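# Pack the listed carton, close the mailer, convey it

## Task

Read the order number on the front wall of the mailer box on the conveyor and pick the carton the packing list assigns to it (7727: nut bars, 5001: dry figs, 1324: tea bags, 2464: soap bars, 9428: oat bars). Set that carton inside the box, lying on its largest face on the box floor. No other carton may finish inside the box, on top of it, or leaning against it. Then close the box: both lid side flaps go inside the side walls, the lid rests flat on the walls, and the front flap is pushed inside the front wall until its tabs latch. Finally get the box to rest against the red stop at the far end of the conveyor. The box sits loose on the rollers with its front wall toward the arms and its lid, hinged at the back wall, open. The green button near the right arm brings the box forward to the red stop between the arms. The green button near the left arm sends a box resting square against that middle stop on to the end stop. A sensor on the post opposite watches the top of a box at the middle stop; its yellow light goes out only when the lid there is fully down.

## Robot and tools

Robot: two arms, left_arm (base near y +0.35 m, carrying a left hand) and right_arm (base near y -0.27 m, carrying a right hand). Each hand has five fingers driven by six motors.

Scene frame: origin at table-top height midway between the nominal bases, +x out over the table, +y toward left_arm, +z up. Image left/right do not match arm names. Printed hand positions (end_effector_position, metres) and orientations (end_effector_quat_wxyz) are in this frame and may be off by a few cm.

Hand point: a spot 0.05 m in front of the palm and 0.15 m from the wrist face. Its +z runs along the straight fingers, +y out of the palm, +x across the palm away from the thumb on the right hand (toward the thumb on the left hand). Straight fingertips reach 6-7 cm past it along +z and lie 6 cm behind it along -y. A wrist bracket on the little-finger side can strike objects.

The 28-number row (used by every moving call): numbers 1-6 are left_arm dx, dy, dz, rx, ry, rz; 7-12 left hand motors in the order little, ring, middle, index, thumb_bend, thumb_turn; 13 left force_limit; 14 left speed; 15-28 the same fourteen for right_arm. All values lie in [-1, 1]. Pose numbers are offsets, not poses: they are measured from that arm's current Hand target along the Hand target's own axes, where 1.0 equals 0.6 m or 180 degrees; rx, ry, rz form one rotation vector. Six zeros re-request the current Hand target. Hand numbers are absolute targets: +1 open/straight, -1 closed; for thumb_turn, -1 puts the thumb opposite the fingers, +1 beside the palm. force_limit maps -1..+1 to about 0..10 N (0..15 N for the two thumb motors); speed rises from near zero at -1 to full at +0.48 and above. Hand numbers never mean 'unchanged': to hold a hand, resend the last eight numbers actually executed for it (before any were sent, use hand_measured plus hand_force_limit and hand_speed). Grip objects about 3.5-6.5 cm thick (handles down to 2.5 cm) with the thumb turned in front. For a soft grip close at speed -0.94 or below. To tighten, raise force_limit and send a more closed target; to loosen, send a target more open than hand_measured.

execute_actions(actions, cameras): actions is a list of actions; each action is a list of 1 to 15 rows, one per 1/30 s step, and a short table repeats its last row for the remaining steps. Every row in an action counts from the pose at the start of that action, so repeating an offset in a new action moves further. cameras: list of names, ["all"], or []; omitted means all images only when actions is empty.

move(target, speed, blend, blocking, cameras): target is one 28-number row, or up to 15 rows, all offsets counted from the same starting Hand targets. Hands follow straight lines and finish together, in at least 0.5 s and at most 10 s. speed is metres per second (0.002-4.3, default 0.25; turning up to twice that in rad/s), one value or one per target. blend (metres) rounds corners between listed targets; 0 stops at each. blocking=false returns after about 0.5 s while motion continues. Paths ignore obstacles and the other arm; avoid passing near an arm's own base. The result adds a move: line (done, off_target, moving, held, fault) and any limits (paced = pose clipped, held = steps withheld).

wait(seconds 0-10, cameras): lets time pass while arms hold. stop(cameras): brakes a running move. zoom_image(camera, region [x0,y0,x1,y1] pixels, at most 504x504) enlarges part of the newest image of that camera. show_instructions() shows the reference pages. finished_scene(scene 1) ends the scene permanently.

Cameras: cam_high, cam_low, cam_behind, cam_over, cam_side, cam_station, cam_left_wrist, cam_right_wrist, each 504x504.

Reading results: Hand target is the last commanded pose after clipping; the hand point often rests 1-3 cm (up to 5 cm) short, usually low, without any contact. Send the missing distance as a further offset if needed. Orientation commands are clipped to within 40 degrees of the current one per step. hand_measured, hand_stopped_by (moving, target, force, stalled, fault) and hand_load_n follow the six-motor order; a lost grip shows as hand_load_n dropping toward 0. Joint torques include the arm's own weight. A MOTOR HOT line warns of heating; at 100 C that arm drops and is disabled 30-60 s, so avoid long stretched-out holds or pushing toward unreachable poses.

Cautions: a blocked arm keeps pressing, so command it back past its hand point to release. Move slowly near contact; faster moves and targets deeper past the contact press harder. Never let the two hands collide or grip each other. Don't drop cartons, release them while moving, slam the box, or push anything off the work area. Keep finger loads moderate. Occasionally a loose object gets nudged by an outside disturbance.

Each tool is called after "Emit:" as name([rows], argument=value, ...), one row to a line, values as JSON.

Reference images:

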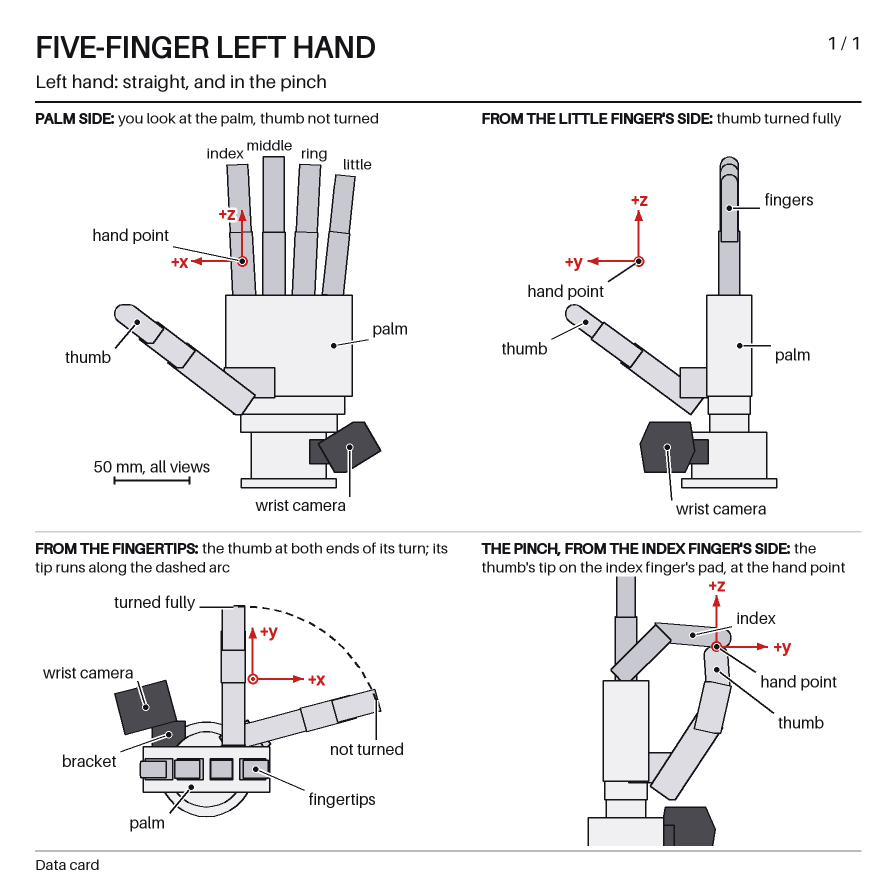

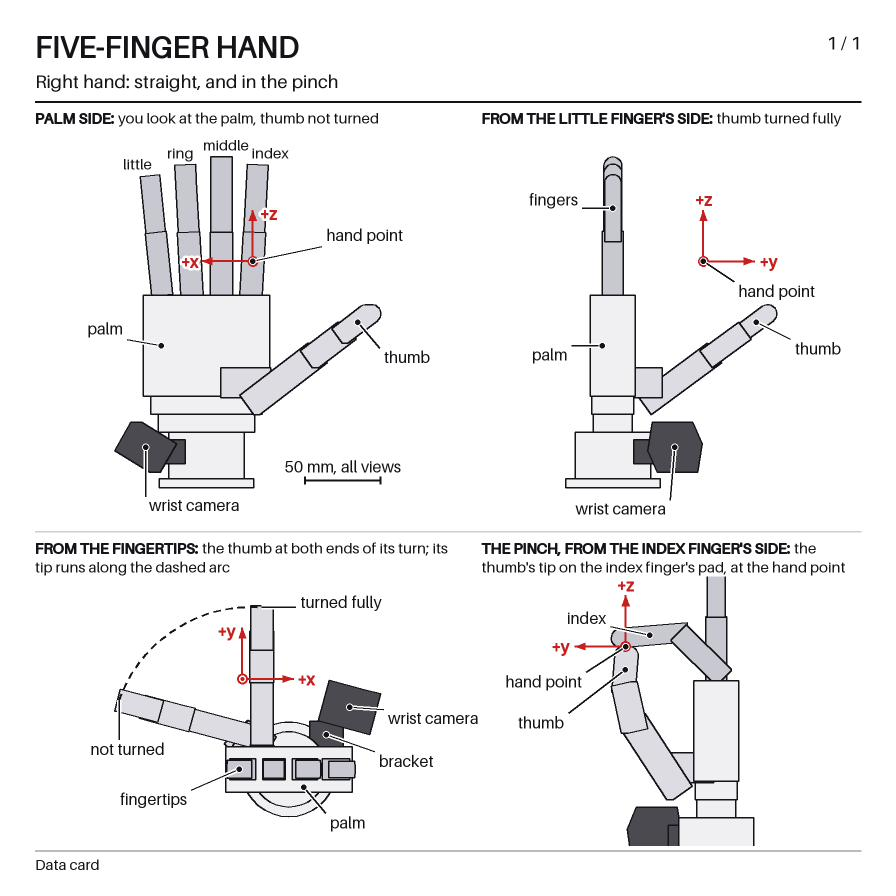

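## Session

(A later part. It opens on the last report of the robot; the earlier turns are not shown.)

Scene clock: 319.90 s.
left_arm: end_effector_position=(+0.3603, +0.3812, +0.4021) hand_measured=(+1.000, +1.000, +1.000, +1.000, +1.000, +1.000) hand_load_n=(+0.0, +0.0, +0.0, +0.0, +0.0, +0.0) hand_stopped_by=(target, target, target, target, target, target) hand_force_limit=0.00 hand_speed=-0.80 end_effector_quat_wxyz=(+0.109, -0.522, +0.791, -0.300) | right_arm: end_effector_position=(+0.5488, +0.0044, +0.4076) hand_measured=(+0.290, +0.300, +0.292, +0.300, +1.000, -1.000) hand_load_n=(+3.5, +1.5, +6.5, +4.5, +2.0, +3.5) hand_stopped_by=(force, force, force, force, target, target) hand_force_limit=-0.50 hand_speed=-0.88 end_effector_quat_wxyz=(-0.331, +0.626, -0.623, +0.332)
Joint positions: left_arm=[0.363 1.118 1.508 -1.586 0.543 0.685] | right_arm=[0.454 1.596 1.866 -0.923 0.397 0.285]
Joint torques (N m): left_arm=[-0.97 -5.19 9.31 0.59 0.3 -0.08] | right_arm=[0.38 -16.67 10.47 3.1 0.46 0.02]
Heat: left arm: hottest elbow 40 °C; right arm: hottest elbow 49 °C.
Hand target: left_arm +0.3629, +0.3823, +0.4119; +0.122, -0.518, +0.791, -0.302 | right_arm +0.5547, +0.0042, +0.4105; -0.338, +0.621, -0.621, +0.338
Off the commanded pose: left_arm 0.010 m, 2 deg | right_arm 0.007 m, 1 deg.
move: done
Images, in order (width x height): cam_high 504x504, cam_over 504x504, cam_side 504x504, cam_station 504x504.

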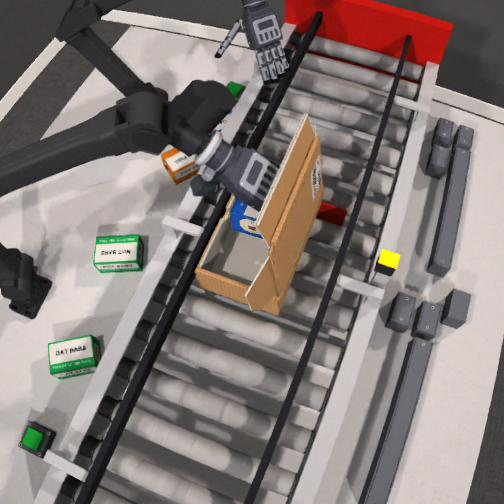

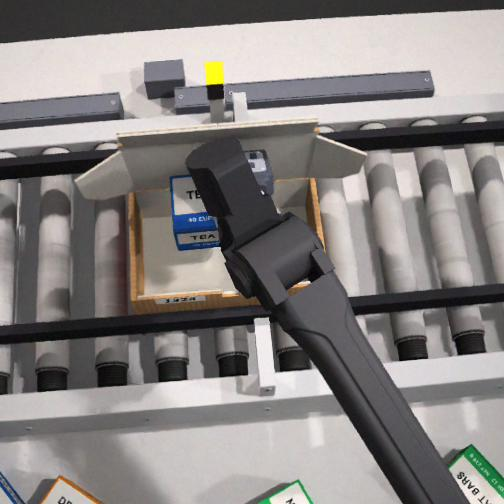

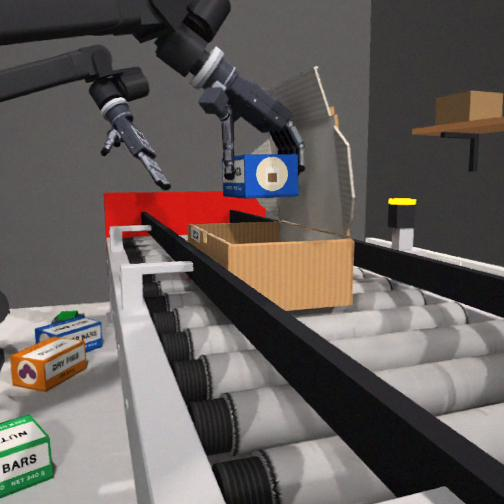

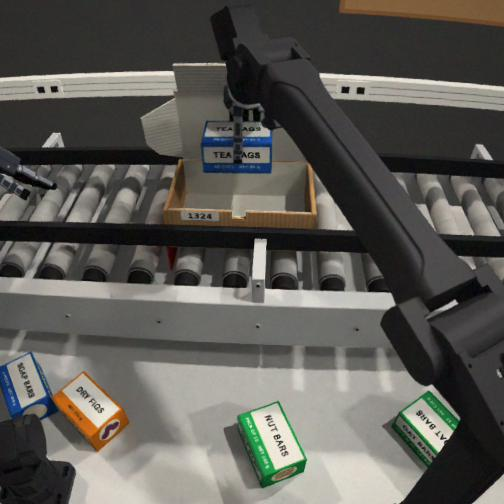

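Emit:
move(target=[0,0,0,0,0,0,1,1,1,1,1,1,0,-0.8, 0,0.1823,0.1022,0,0,0,-0.2,-0.2,-0.2,-0.2,1,-1,-0.5,-0.88], speed=0.08, cameras=["cam_high","cam_side","cam_station","cam_over"])

Emit:
zoom_image(camera="cam_side", region=[170, 80, 370, 320])

Emit:
zoom_image(camera="cam_over", region=[100, 120, 350, 330])

Scene clock: 330.03 s.
left_arm: end_effector_position=(+0.3603, +0.3812, +0.4021) hand_measured=(+1.000, +1.000, +1.000, +1.000, +1.000, +1.000) hand_load_n=(+0.0, +0.0, +0.0, +0.0, +0.0, -0.5) hand_stopped_by=(target, target, target, target, target, target) hand_force_limit=0.00 hand_speed=-0.80 end_effector_quat_wxyz=(+0.109, -0.522, +0.791, -0.300) | right_arm: end_effector_position=(+0.5451, +0.0013, +0.2731) hand_measured=(+0.290, +0.300, +0.292, +0.300, +1.000, -1.000) hand_load_n=(+3.5, +1.5, +7.0, +5.0, +2.5, +3.5) hand_stopped_by=(force, force, force, force, target, target) hand_force_limit=-0.50 hand_speed=-0.88 end_effector_quat_wxyz=(-0.323, +0.628, -0.625, +0.332)
Joint positions: left_arm=[0.363 1.118 1.508 -1.586 0.543 0.685] | right_arm=[0.454 1.56 1.475 -0.585 0.402 0.284]
Joint torques (N m): left_arm=[-1.14 -5.42 9.29 0.55 0.3 -0.07] | right_arm=[0.32 -17.55 10.8 3.22 0.48 0.08]
Heat: left arm: hottest elbow 40 °C; right arm: hottest elbow 48 °C.
Hand target: left_arm +0.3629, +0.3823, +0.4119; +0.122, -0.518, +0.791, -0.302 | right_arm +0.5468, +0.0042, +0.2854; -0.338, +0.621, -0.621, +0.338
Off the commanded pose: left_arm 0.010 m, 2 deg | right_arm 0.013 m, 2 deg.
move: off_target (right_arm)
Images, in order (width x height): cam_high 504x504, cam_over 504x504, cam_side 504x504, cam_station 504x504.

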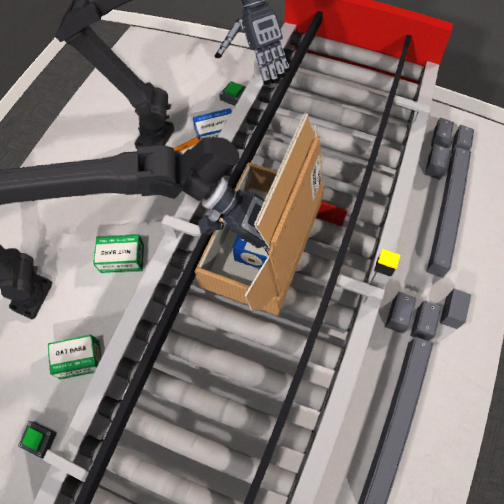

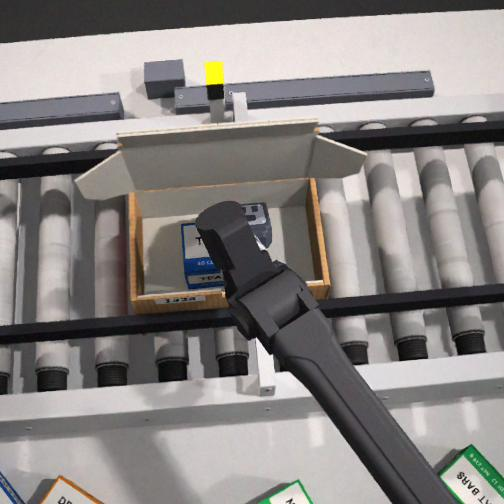

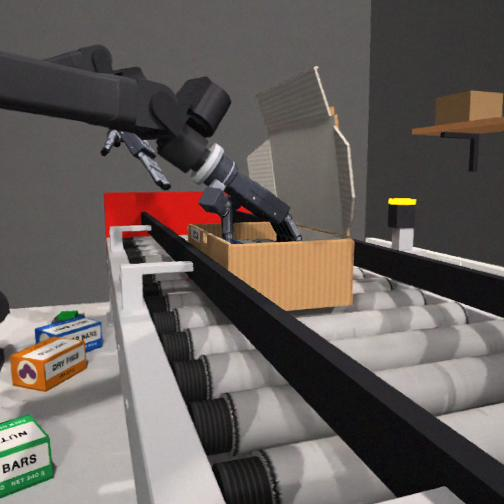

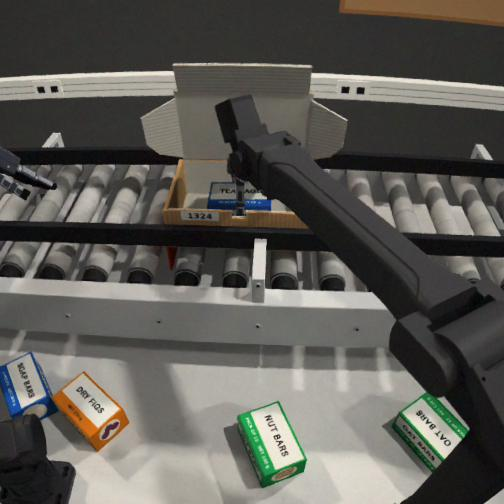

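Scaled by 2.100.

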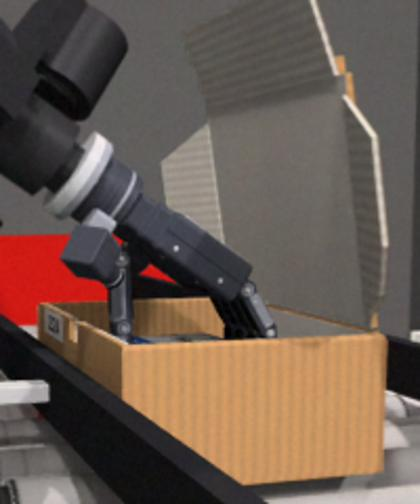

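Scaled by 2.016.

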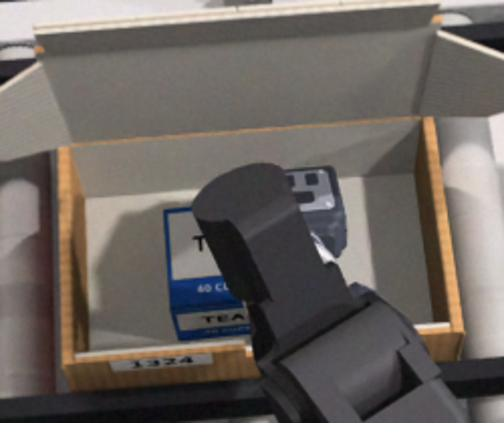

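Emit:
move(target=[0,0,0,0,0,0,1,1,1,1,1,1,0,-0.8, 0,0.0154,0.010,0,0,0,-0.2,-0.2,-0.2,-0.2,1,-1,-0.5,-0.88], speed=0.04, cameras=["cam_station","cam_over"])

Emit:
zoom_image(camera="cam_station", region=[150, 140, 330, 250])

Scene clock: 339.47 s.
left_arm: end_effector_position=(+0.3603, +0.3812, +0.4021) hand_measured=(+1.000, +1.000, +1.000, +1.000, +1.000, +1.000) hand_load_n=(+0.0, +0.0, +0.0, +0.0, +0.0, +0.0) hand_stopped_by=(target, target, target, target, target, target) hand_force_limit=0.00 hand_speed=-0.80 end_effector_quat_wxyz=(+0.109, -0.522, +0.791, -0.300) | right_arm: end_effector_position=(+0.5465, +0.0019, +0.2695) hand_measured=(+0.290, +0.300, +0.292, +0.300, +1.000, -1.000) hand_load_n=(+3.5, +1.5, +6.5, +4.5, +2.5, +3.0) hand_stopped_by=(force, force, force, force, target, target) hand_force_limit=-0.50 hand_speed=-0.88 end_effector_quat_wxyz=(-0.329, +0.625, -0.624, +0.334)
Joint positions: left_arm=[0.363 1.118 1.508 -1.586 0.543 0.685] | right_arm=[0.454 1.558 1.457 -0.555 0.402 0.284]
Joint torques (N m): left_arm=[-1.08 -5.48 9.28 0.55 0.3 -0.09] | right_arm=[0.73 -16.85 10.26 2.96 0.43 0.11]
Heat: left arm: hottest elbow 40 °C; right arm: hottest elbow 47 °C.
Hand target: left_arm +0.3629, +0.3823, +0.4119; +0.122, -0.518, +0.791, -0.302 | right_arm +0.5468, +0.0042, +0.2744; -0.338, +0.621, -0.621, +0.338
Off the commanded pose: left_arm 0.010 m, 2 deg | right_arm 0.005 m, 1 deg.
move: done
Images, in order (width x height): cam_over 504x504, cam_station 504x504.

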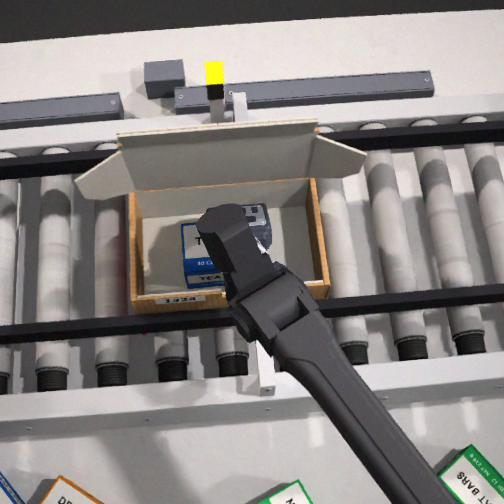

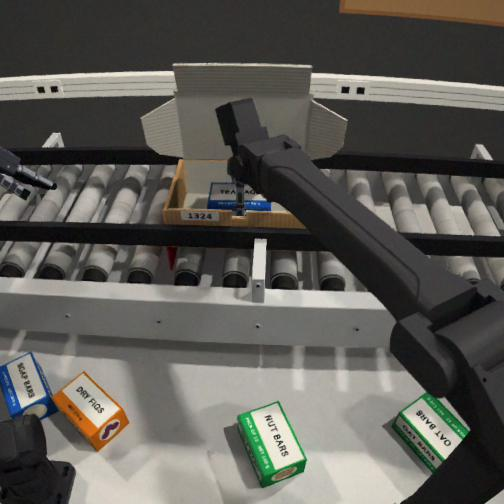

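Scaled by 2.800.

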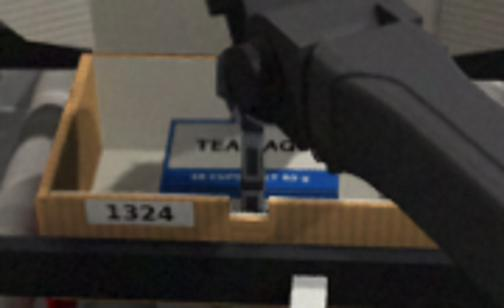

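Emit:
move(target=[0,0,0,0,0,0,1,1,1,1,1,1,0,-0.8, 0,0,0,0,0,0,0.42,0.42,0.42,0.42,1,-1,-0.5,-0.9], speed=0.04, cameras=["cam_station","cam_over","cam_right_wrist","cam_side"])

Emit:
zoom_image(camera="cam_over", region=[100, 120, 350, 330])

Emit:
zoom_image(camera="cam_side", region=[170, 80, 370, 320])

Scene clock: 342.40 s.
left_arm: end_effector_position=(+0.3603, +0.3812, +0.4021) hand_measured=(+1.000, +1.000, +1.000, +1.000, +1.000, +1.000) hand_load_n=(+0.0, +0.0, +0.0, +0.0, +0.0, +0.0) hand_stopped_by=(target, target, target, target, target, target) hand_force_limit=0.00 hand_speed=-0.80 end_effector_quat_wxyz=(+0.109, -0.522, +0.791, -0.300) | right_arm: end_effector_position=(+0.5466, +0.0019, +0.2742) hand_measured=(+0.420, +0.420, +0.420, +0.420, +1.000, -1.000) hand_load_n=(+0.0, -0.5, +0.0, +0.0, +0.0, +0.0) hand_stopped_by=(target, target, target, target, target, target) hand_force_limit=-0.50 hand_speed=-0.90 end_effector_quat_wxyz=(-0.333, +0.623, -0.623, +0.335)
Joint positions: left_arm=[0.363 1.118 1.508 -1.586 0.543 0.685] | right_arm=[0.454 1.552 1.457 -0.55 0.403 0.284]
Joint torques (N m): left_arm=[-1.26 -5.36 9.33 0.59 0.32 -0.08] | right_arm=[-0.03 -16.56 10.25 3.02 0.38 0.1]
Heat: left arm: hottest elbow 40 °C; right arm: hottest elbow 47 °C.
Hand target: left_arm +0.3629, +0.3823, +0.4119; +0.122, -0.518, +0.791, -0.302 | right_arm +0.5468, +0.0042, +0.2741; -0.338, +0.621, -0.621, +0.338
Off the commanded pose: left_arm 0.010 m, 2 deg | right_arm 0.002 m, 1 deg.
move: done
camera_calibration:
cam_right_wrist: T_world_to_cam=[[-0.511872, -0.301114, -0.804561, 0.502086], [-0.596796, 0.798303, 0.0809169, 0.297621], [0.617918, 0.521577, -0.588332, -0.0629034], [0, 0, 0, 1]] pos_world=[0.473491, -0.0535972, 0.342868]
Images, in order (width x height): cam_over 504x504, cam_side 504x504, cam_station 504x504, cam_right_wrist 504x504.

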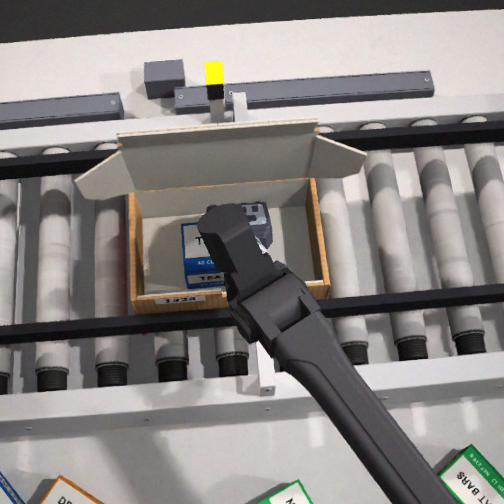

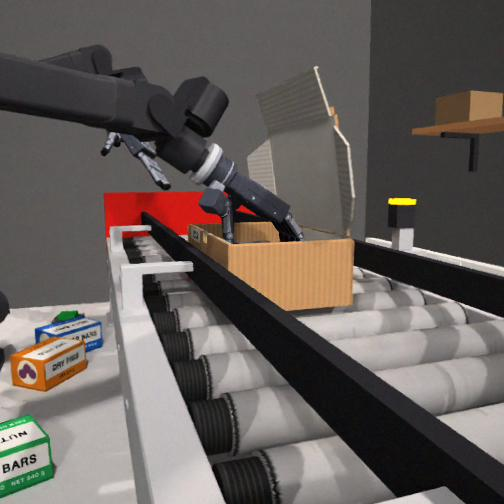

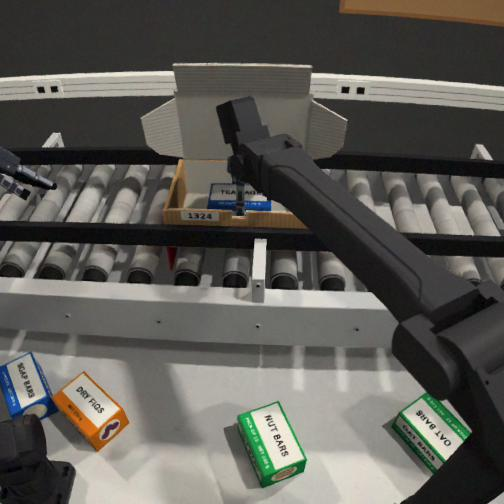

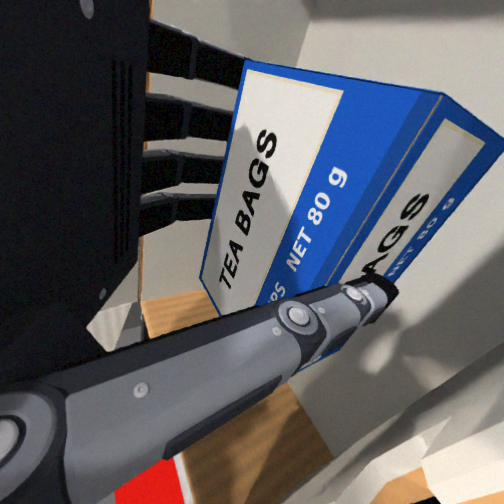

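Scaled by 2.016.

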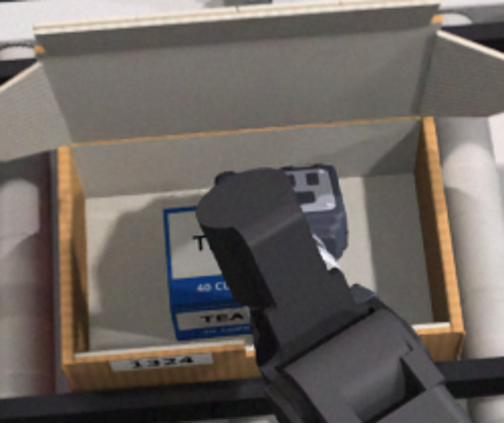

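Scaled by 2.100.

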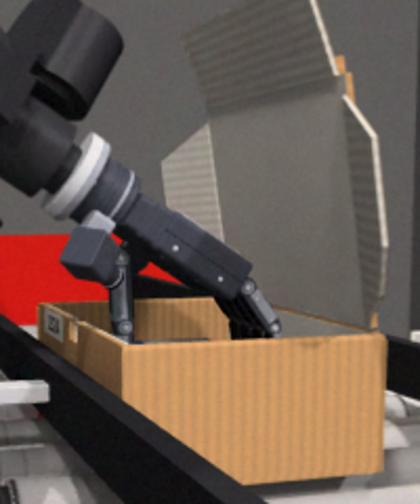

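Emit:
move([
  [0,0,0,0,0,0,1,1,1,1,1,1,0,-0.8, 0,-0.096,-0.045,0,0,0,0.42,0.42,0.42,0.42,1,-1,-0.5,-0.9],
  [0,0,0,0,0,0,1,1,1,1,1,1,0,-0.8, 0.05,-0.2256,-0.2653,0,0,0,0.42,0.42,0.42,0.42,1,-1,-0.5,-0.9],
], speed=0.12, blend=0.02, cameras=["cam_over","cam_side","cam_station","cam_behind"])

Emit:
zoom_image(camera="cam_over", region=[100, 120, 350, 330])

Scene clock: 377.13 s.
left_arm: end_effector_position=(+0.3603, +0.3812, +0.4021) hand_measured=(+1.000, +1.000, +1.000, +1.000, +1.000, +1.000) hand_load_n=(+0.0, +0.0, +0.0, +0.0, +0.0, +0.0) hand_stopped_by=(target, target, target, target, target, target) hand_force_limit=0.00 hand_speed=-0.80 end_effector_quat_wxyz=(+0.109, -0.522, +0.791, -0.300) | right_arm: end_effector_position=(+0.4863, -0.0307, +0.4550) hand_measured=(+0.420, +0.420, +0.420, +0.420, +1.000, -1.000) hand_load_n=(+0.0, +0.0, +0.0, +0.0, +0.0, +0.0) hand_stopped_by=(target, target, target, target, target, target) hand_force_limit=-0.50 hand_speed=-0.90 end_effector_quat_wxyz=(-0.327, +0.625, -0.625, +0.335)
Joint positions: left_arm=[0.363 1.118 1.508 -1.586 0.543 0.685] | right_arm=[0.454 1.449 1.833 -1.044 0.406 0.284]
Joint torques (N m): left_arm=[-1.08 -5.3 9.37 0.57 0.3 -0.06] | right_arm=[0.21 -13.16 13.94 1.76 0.4 0.12]
Heat: left arm: hottest elbow 40 °C; right arm: hottest elbow 45 °C.
Hand target: left_arm +0.3629, +0.3823, +0.4119; +0.122, -0.518, +0.791, -0.302 | right_arm +0.4867, -0.0259, +0.4744; -0.338, +0.621, -0.621, +0.338
Off the commanded pose: left_arm 0.010 m, 2 deg | right_arm 0.020 m, 1 deg.
move: off_target (right_arm)
Images, in order (width x height): cam_behind 504x504, cam_over 504x504, cam_side 504x504, cam_station 504x504.

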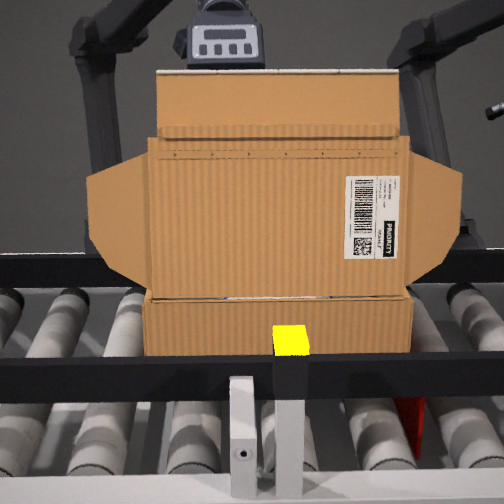

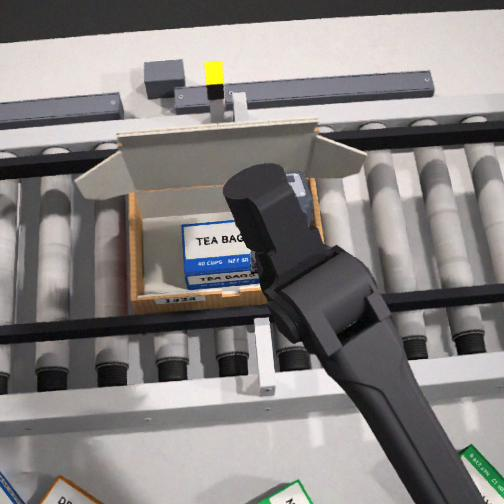

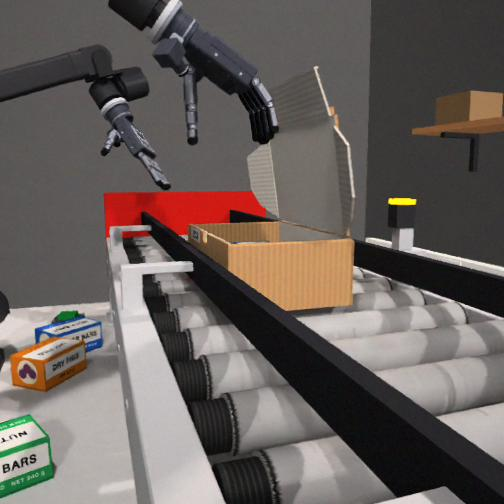

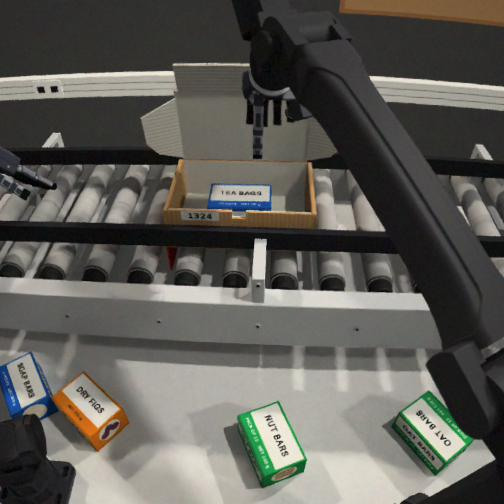

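Scaled by 2.016.

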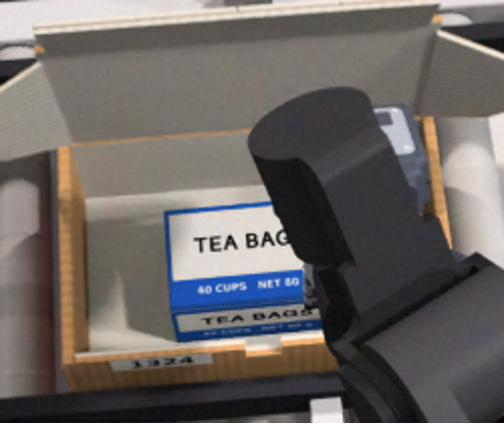

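Emit:
move([
  [0,0,0,0,0,0,1,1,1,1,1,1,0,-0.8, 0.3235,0.0247,-0.1165,0.086,-0.086,0.291,1,1,1,1,1,1,-0.5,0],
  [0,0,0,0,0,0,1,1,1,1,1,1,0,-0.8, 0.2902,0.0502,0.059,0.1434,-0.1434,0.485,1,1,1,1,1,1,-0.5,0],
], speed=0.25, blend=0.03, cameras=["cam_over","cam_side","cam_station","cam_behind","cam_right_wrist"])

Scene clock: 415.33 s.
left_arm: end_effector_position=(+0.3603, +0.3812, +0.4021) hand_measured=(+1.000, +1.000, +1.000, +1.000, +1.000, +1.000) hand_load_n=(+0.0, +0.0, +0.0, +0.0, +0.0, -0.5) hand_stopped_by=(target, target, target, target, target, target) hand_force_limit=0.00 hand_speed=-0.80 end_effector_quat_wxyz=(+0.109, -0.522, +0.791, -0.300) | right_arm: end_effector_position=(+0.5002, -0.2036, +0.4317) hand_measured=(+1.000, +1.000, +1.000, +1.000, +1.000, +1.000) hand_load_n=(+0.0, +0.0, +0.0, +0.0, +0.0, +0.0) hand_stopped_by=(target, target, target, target, target, target) hand_force_limit=-0.50 hand_speed=0.00 end_effector_quat_wxyz=(+0.705, -0.002, +0.709, -0.005)
Joint positions: left_arm=[0.363 1.118 1.508 -1.586 0.543 0.685] | right_arm=[-0.007 1.086 0.832 0.248 0.03 1.562]
Joint torques (N m): left_arm=[-1.2 -5.6 9.33 0.55 0.3 -0.07] | right_arm=[1.08 -7.3 10.18 3.26 0.2 0.23]
Heat: left arm: hottest elbow 41 °C; right arm: hottest elbow 46 °C.
Hand target: left_arm +0.3629, +0.3823, +0.4119; +0.122, -0.518, +0.791, -0.302 | right_arm +0.5003, -0.1999, +0.4298; +0.707, +0.000, +0.707, +0.001
Off the commanded pose: left_arm 0.010 m, 2 deg | right_arm 0.004 m, 1 deg.
move: done
camera_calibration:
cam_right_wrist: T_world_to_cam=[[0.0210103, 0.950759, -0.309218, 0.317657], [-0.538169, 0.27141, 0.797942, -0.0248709], [0.842575, 0.149647, 0.517371, -0.499726], [0, 0, 0, 1]] pos_world=[0.400998, -0.220482, 0.376615]
Images, in order (width x height): cam_behind 504x504, cam_over 504x504, cam_side 504x504, cam_station 504x504, cam_right_wrist 504x504.

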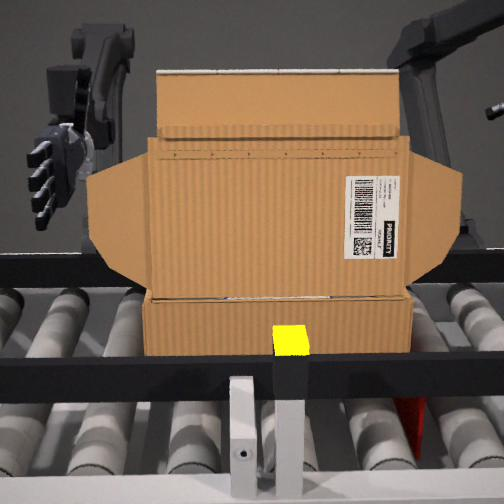

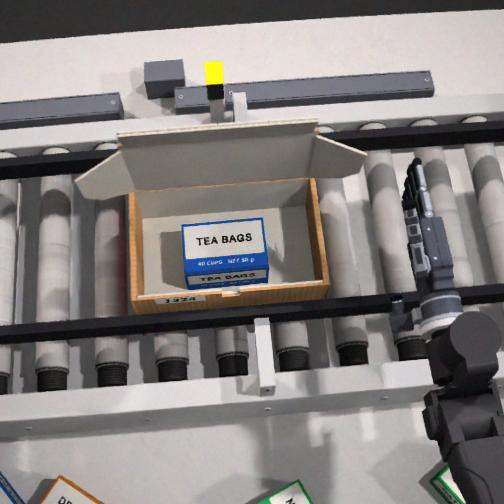

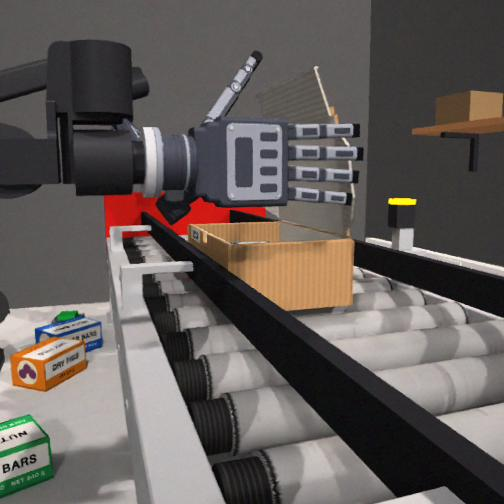

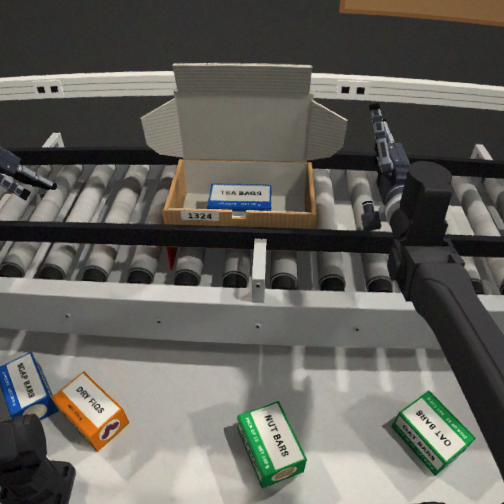

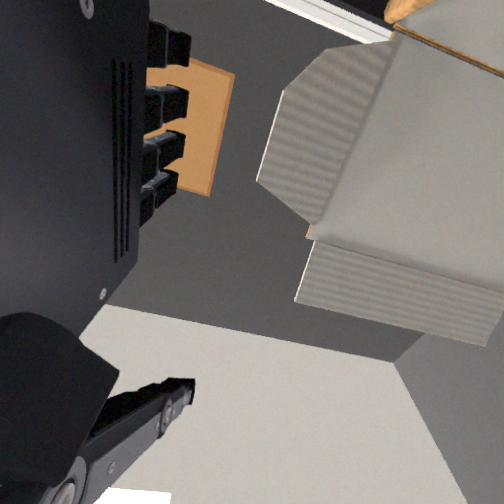

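Emit:
move(target=[0,0,0,0,0,0,1,1,1,1,1,1,0,-0.8, 0.008,0.0165,0.1995,0,0,0,1,1,1,1,1,1,-0.5,0], speed=0.15, cameras=["cam_over","cam_behind","cam_right_wrist"])

Scene clock: 422.63 s.
left_arm: end_effector_position=(+0.3603, +0.3812, +0.4021) hand_measured=(+1.000, +1.000, +1.000, +1.000, +1.000, +1.000) hand_load_n=(+0.0, +0.0, +0.0, +0.0, +0.0, +0.0) hand_stopped_by=(target, target, target, target, target, target) hand_force_limit=0.00 hand_speed=-0.80 end_effector_quat_wxyz=(+0.109, -0.522, +0.791, -0.300) | right_arm: end_effector_position=(+0.6107, -0.1967, +0.3963) hand_measured=(+1.000, +1.000, +1.000, +1.000, +1.000, +1.000) hand_load_n=(+0.0, +0.0, +0.0, +0.0, +0.0, +0.0) hand_stopped_by=(target, target, target, target, target, target) hand_force_limit=-0.50 hand_speed=0.00 end_effector_quat_wxyz=(+0.688, -0.001, +0.725, -0.006)
Joint positions: left_arm=[0.363 1.118 1.508 -1.586 0.543 0.685] | right_arm=[0.003 1.409 1.043 0.314 0.042 1.563]
Joint torques (N m): left_arm=[-1.2 -5.36 9.28 0.58 0.3 -0.09] | right_arm=[1.14 -12.45 14.41 3.22 0.2 0.25]
Heat: left arm: hottest elbow 41 °C; right arm: hottest elbow 47 °C.
Hand target: left_arm +0.3629, +0.3823, +0.4119; +0.122, -0.518, +0.791, -0.302 | right_arm +0.6199, -0.1901, +0.4253; +0.707, +0.000, +0.707, +0.000
Off the commanded pose: left_arm 0.010 m, 2 deg | right_arm 0.031 m, 3 deg.
move: off_target (right_arm)
camera_calibration:
cam_right_wrist: T_world_to_cam=[[0.00891801, 0.950484, -0.310646, 0.305617], [-0.5002, 0.273239, 0.821669, 0.0287261], [0.865864, 0.148057, 0.477869, -0.574435], [0, 0, 0, 1]] pos_world=[0.509026, -0.213284, 0.34584]
Images, in order (width x height): cam_behind 504x504, cam_over 504x504, cam_right_wrist 504x504.

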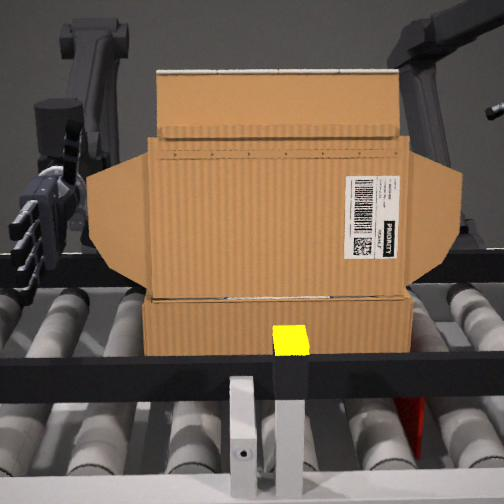

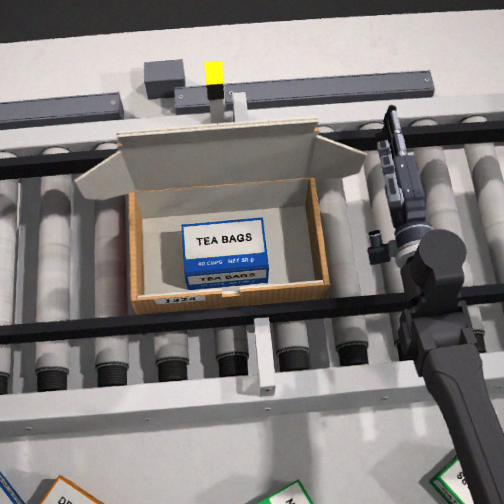

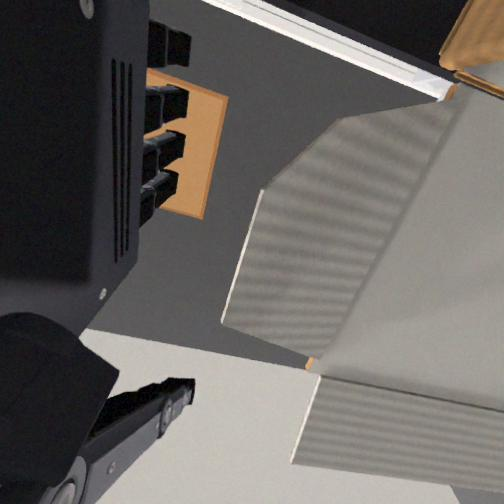

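Emit:
move([
  [0,0,0,0,0,0,1,1,1,1,1,1,0,-0.8, -0.05,0.0,0.0083,0,-0.016,0,0,0,0,0,1,1,-0.6,-0.3],
  [0,0,0,0,0,0,1,1,1,1,1,1,0,-0.8, -0.05,0.03,0.0083,0,-0.016,0,0,0,0,0,1,1,-0.6,-0.3],
], speed=0.1, cameras=["cam_over","cam_behind","cam_right_wrist"])

Scene clock: 429.57 s.
left_arm: end_effector_position=(+0.3603, +0.3812, +0.4021) hand_measured=(+1.000, +1.000, +1.000, +1.000, +1.000, +1.000) hand_load_n=(+0.0, +0.0, +0.0, +0.0, +0.0, +0.0) hand_stopped_by=(target, target, target, target, target, target) hand_force_limit=0.00 hand_speed=-0.80 end_effector_quat_wxyz=(+0.109, -0.522, +0.791, -0.300) | right_arm: end_effector_position=(+0.6139, -0.1741, +0.4262) hand_measured=(+0.000, +0.000, +0.000, +0.000, +1.000, +1.000) hand_load_n=(+0.0, +0.0, +0.0, +0.0, +0.0, +0.0) hand_stopped_by=(target, target, target, target, target, target) hand_force_limit=-0.60 hand_speed=-0.30 end_effector_quat_wxyz=(+0.706, -0.003, +0.708, -0.002)
Joint positions: left_arm=[0.363 1.118 1.508 -1.586 0.543 0.685] | right_arm=[0.048 1.409 1.089 0.317 0.08 1.563]
Joint torques (N m): left_arm=[-1.08 -5.54 9.31 0.57 0.31 -0.09] | right_arm=[0.62 -11.93 15.1 3.22 0.18 0.24]
Heat: left arm: hottest elbow 41 °C; right arm: hottest elbow 47 °C.
Hand target: left_arm +0.3629, +0.3823, +0.4119; +0.122, -0.518, +0.791, -0.302 | right_arm +0.6249, -0.1721, +0.4552; +0.725, +0.000, +0.689, +0.000
Off the commanded pose: left_arm 0.010 m, 2 deg | right_arm 0.031 m, 3 deg.
move: off_target (right_arm)
camera_calibration:
cam_right_wrist: T_world_to_cam=[[0.0168513, 0.95118, -0.308177, 0.28773], [-0.542031, 0.267691, 0.796582, 0.034962], [0.840189, 0.153618, 0.52008, -0.596054], [0, 0, 0, 1]] pos_world=[0.5149, -0.191477, 0.370818]
Images, in order (width x height): cam_behind 504x504, cam_over 504x504, cam_right_wrist 504x504.

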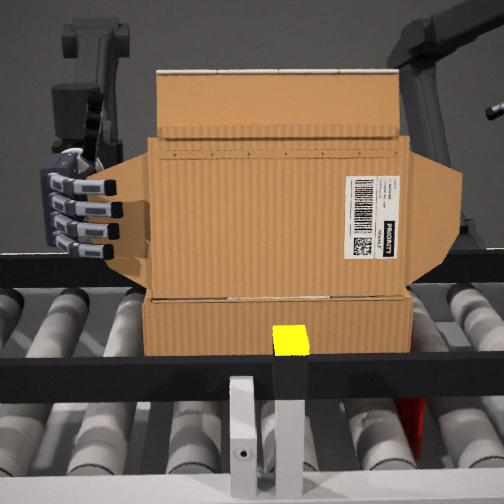

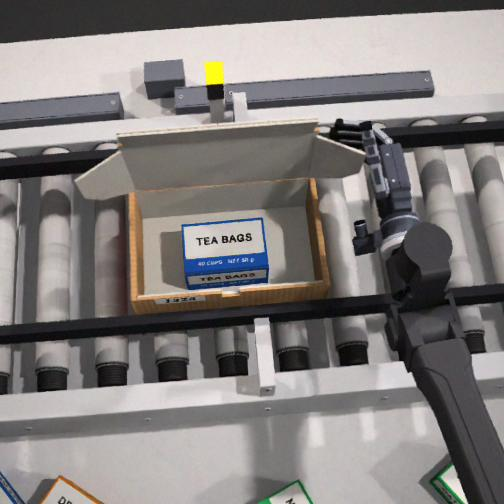

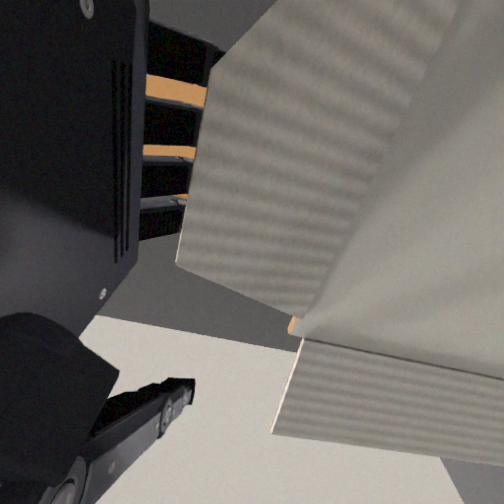

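Emit:
move([
  [0,0,0,0,0,0,1,1,1,1,1,1,0,-0.8, -0.004,0.0,-0.083,0,0,0,0,0,0,0,1,1,-0.6,-0.3],
], speed=0.06, cameras=["cam_over","cam_behind","cam_right_wrist"])

Scene clock: 433.90 s.
left_arm: end_effector_position=(+0.3603, +0.3812, +0.4021) hand_measured=(+1.000, +1.000, +1.000, +1.000, +1.000, +1.000) hand_load_n=(+0.0, +0.0, +0.0, +0.0, +0.0, +0.0) hand_stopped_by=(target, target, target, target, target, target) hand_force_limit=0.00 hand_speed=-0.80 end_effector_quat_wxyz=(+0.109, -0.522, +0.791, -0.300) | right_arm: end_effector_position=(+0.5775, -0.1778, +0.4583) hand_measured=(+0.000, +0.000, +0.000, +0.000, +1.000, +1.000) hand_load_n=(+0.0, +0.0, +0.0, +0.0, +0.0, -0.5) hand_stopped_by=(target, target, target, target, target, target) hand_force_limit=-0.60 hand_speed=-0.30 end_effector_quat_wxyz=(+0.724, +0.001, +0.689, -0.004)
Joint positions: left_arm=[0.363 1.118 1.508 -1.586 0.543 0.685] | right_arm=[0.05 1.303 1.035 0.317 0.09 1.563]
Joint torques (N m): left_arm=[-1.08 -5.48 9.33 0.62 0.31 -0.08] | right_arm=[1.2 -11.87 10.04 2.93 0.19 0.23]
Heat: left arm: hottest elbow 41 °C; right arm: hottest elbow 48 °C.
Hand target: left_arm +0.3629, +0.3823, +0.4119; +0.122, -0.518, +0.791, -0.302 | right_arm +0.5751, -0.1721, +0.4549; +0.725, +0.000, +0.689, +0.000
Off the commanded pose: left_arm 0.010 m, 2 deg | right_arm 0.007 m, 0 deg.
move: done
camera_calibration:
cam_right_wrist: T_world_to_cam=[[0.0405263, 0.952327, -0.302376, 0.285586], [-0.580981, 0.268668, 0.768296, 0.0263664], [0.812907, 0.144539, 0.564172, -0.587747], [0, 0, 0, 1]] pos_world=[0.481528, -0.194102, 0.397688]
Images, in order (width x height): cam_behind 504x504, cam_over 504x504, cam_right_wrist 504x504.

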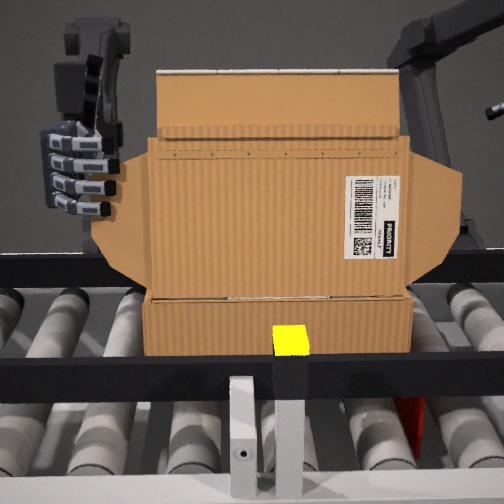

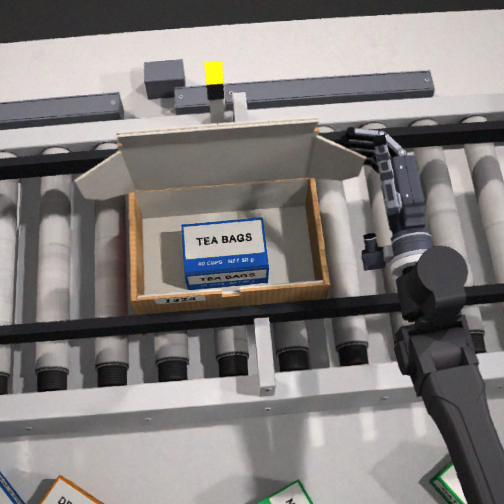

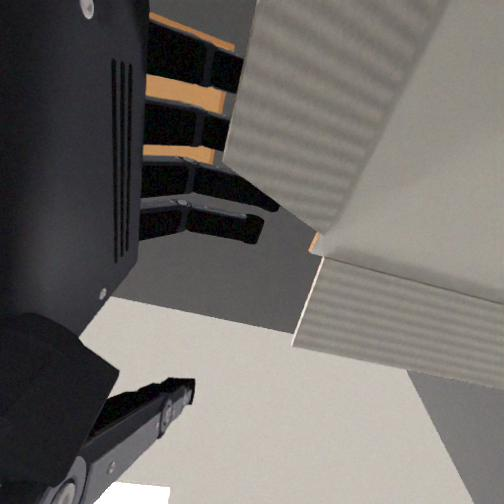

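Emit:
move([
  [0,0,0,0,0,0,1,1,1,1,1,1,0,-0.8, 0.0575,0.0167,-0.0197,0,0.016,0,0,0,0,0,1,1,-0.6,-0.3],
], speed=0.08, cameras=["cam_over","cam_behind","cam_right_wrist"])

Scene clock: 437.50 s.
left_arm: end_effector_position=(+0.3603, +0.3812, +0.4021) hand_measured=(+1.000, +1.000, +1.000, +1.000, +1.000, +1.000) hand_load_n=(-0.5, +0.0, +0.0, +0.0, +0.0, +0.0) hand_stopped_by=(target, target, target, target, target, target) hand_force_limit=0.00 hand_speed=-0.80 end_effector_quat_wxyz=(+0.109, -0.522, +0.791, -0.300) | right_arm: end_effector_position=(+0.5690, -0.1705, +0.4222) hand_measured=(+0.000, +0.000, +0.000, +0.000, +1.000, +1.000) hand_load_n=(+1.0, +0.0, +0.0, +0.0, +0.0, +0.0) hand_stopped_by=(target, target, target, target, target, target) hand_force_limit=-0.60 hand_speed=-0.30 end_effector_quat_wxyz=(+0.705, +0.002, +0.709, -0.008)
Joint positions: left_arm=[0.363 1.118 1.508 -1.586 0.543 0.685] | right_arm=[0.072 1.294 0.968 0.321 0.119 1.563]
Joint torques (N m): left_arm=[-1.14 -5.42 9.29 0.54 0.3 -0.08] | right_arm=[1.44 -11.22 9.46 3.23 0.1 0.26]
Heat: left arm: hottest elbow 41 °C; right arm: hottest elbow 48 °C.
Hand target: left_arm +0.3629, +0.3823, +0.4119; +0.122, -0.518, +0.791, -0.302 | right_arm +0.5650, -0.1620, +0.4199; +0.707, +0.000, +0.707, +0.000
Off the commanded pose: left_arm 0.010 m, 2 deg | right_arm 0.010 m, 1 deg.
move: done
camera_calibration:
cam_right_wrist: T_world_to_cam=[[0.0309825, 0.950829, -0.308162, 0.275655], [-0.536705, 0.275918, 0.797382, 0.0109615], [0.843201, 0.140687, 0.518863, -0.560281], [0, 0, 0, 1]] pos_world=[0.469772, -0.186301, 0.366915]
Images, in order (width x height): cam_behind 504x504, cam_over 504x504, cam_right_wrist 504x504.

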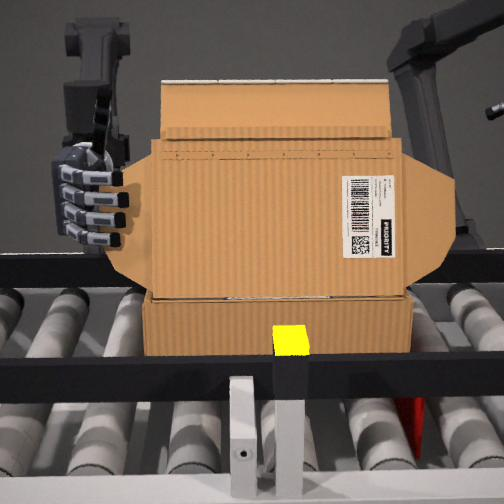

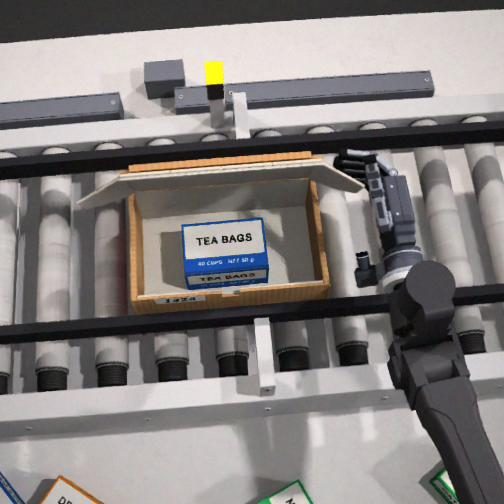

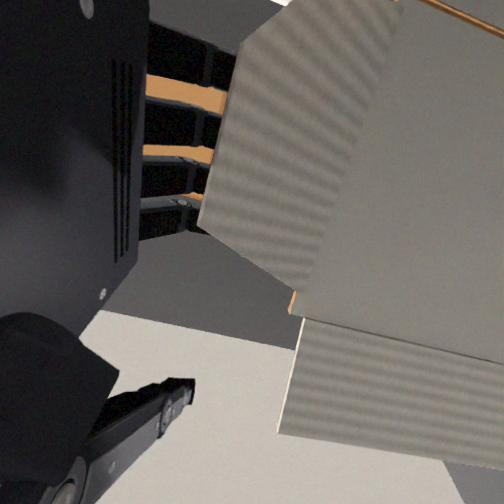

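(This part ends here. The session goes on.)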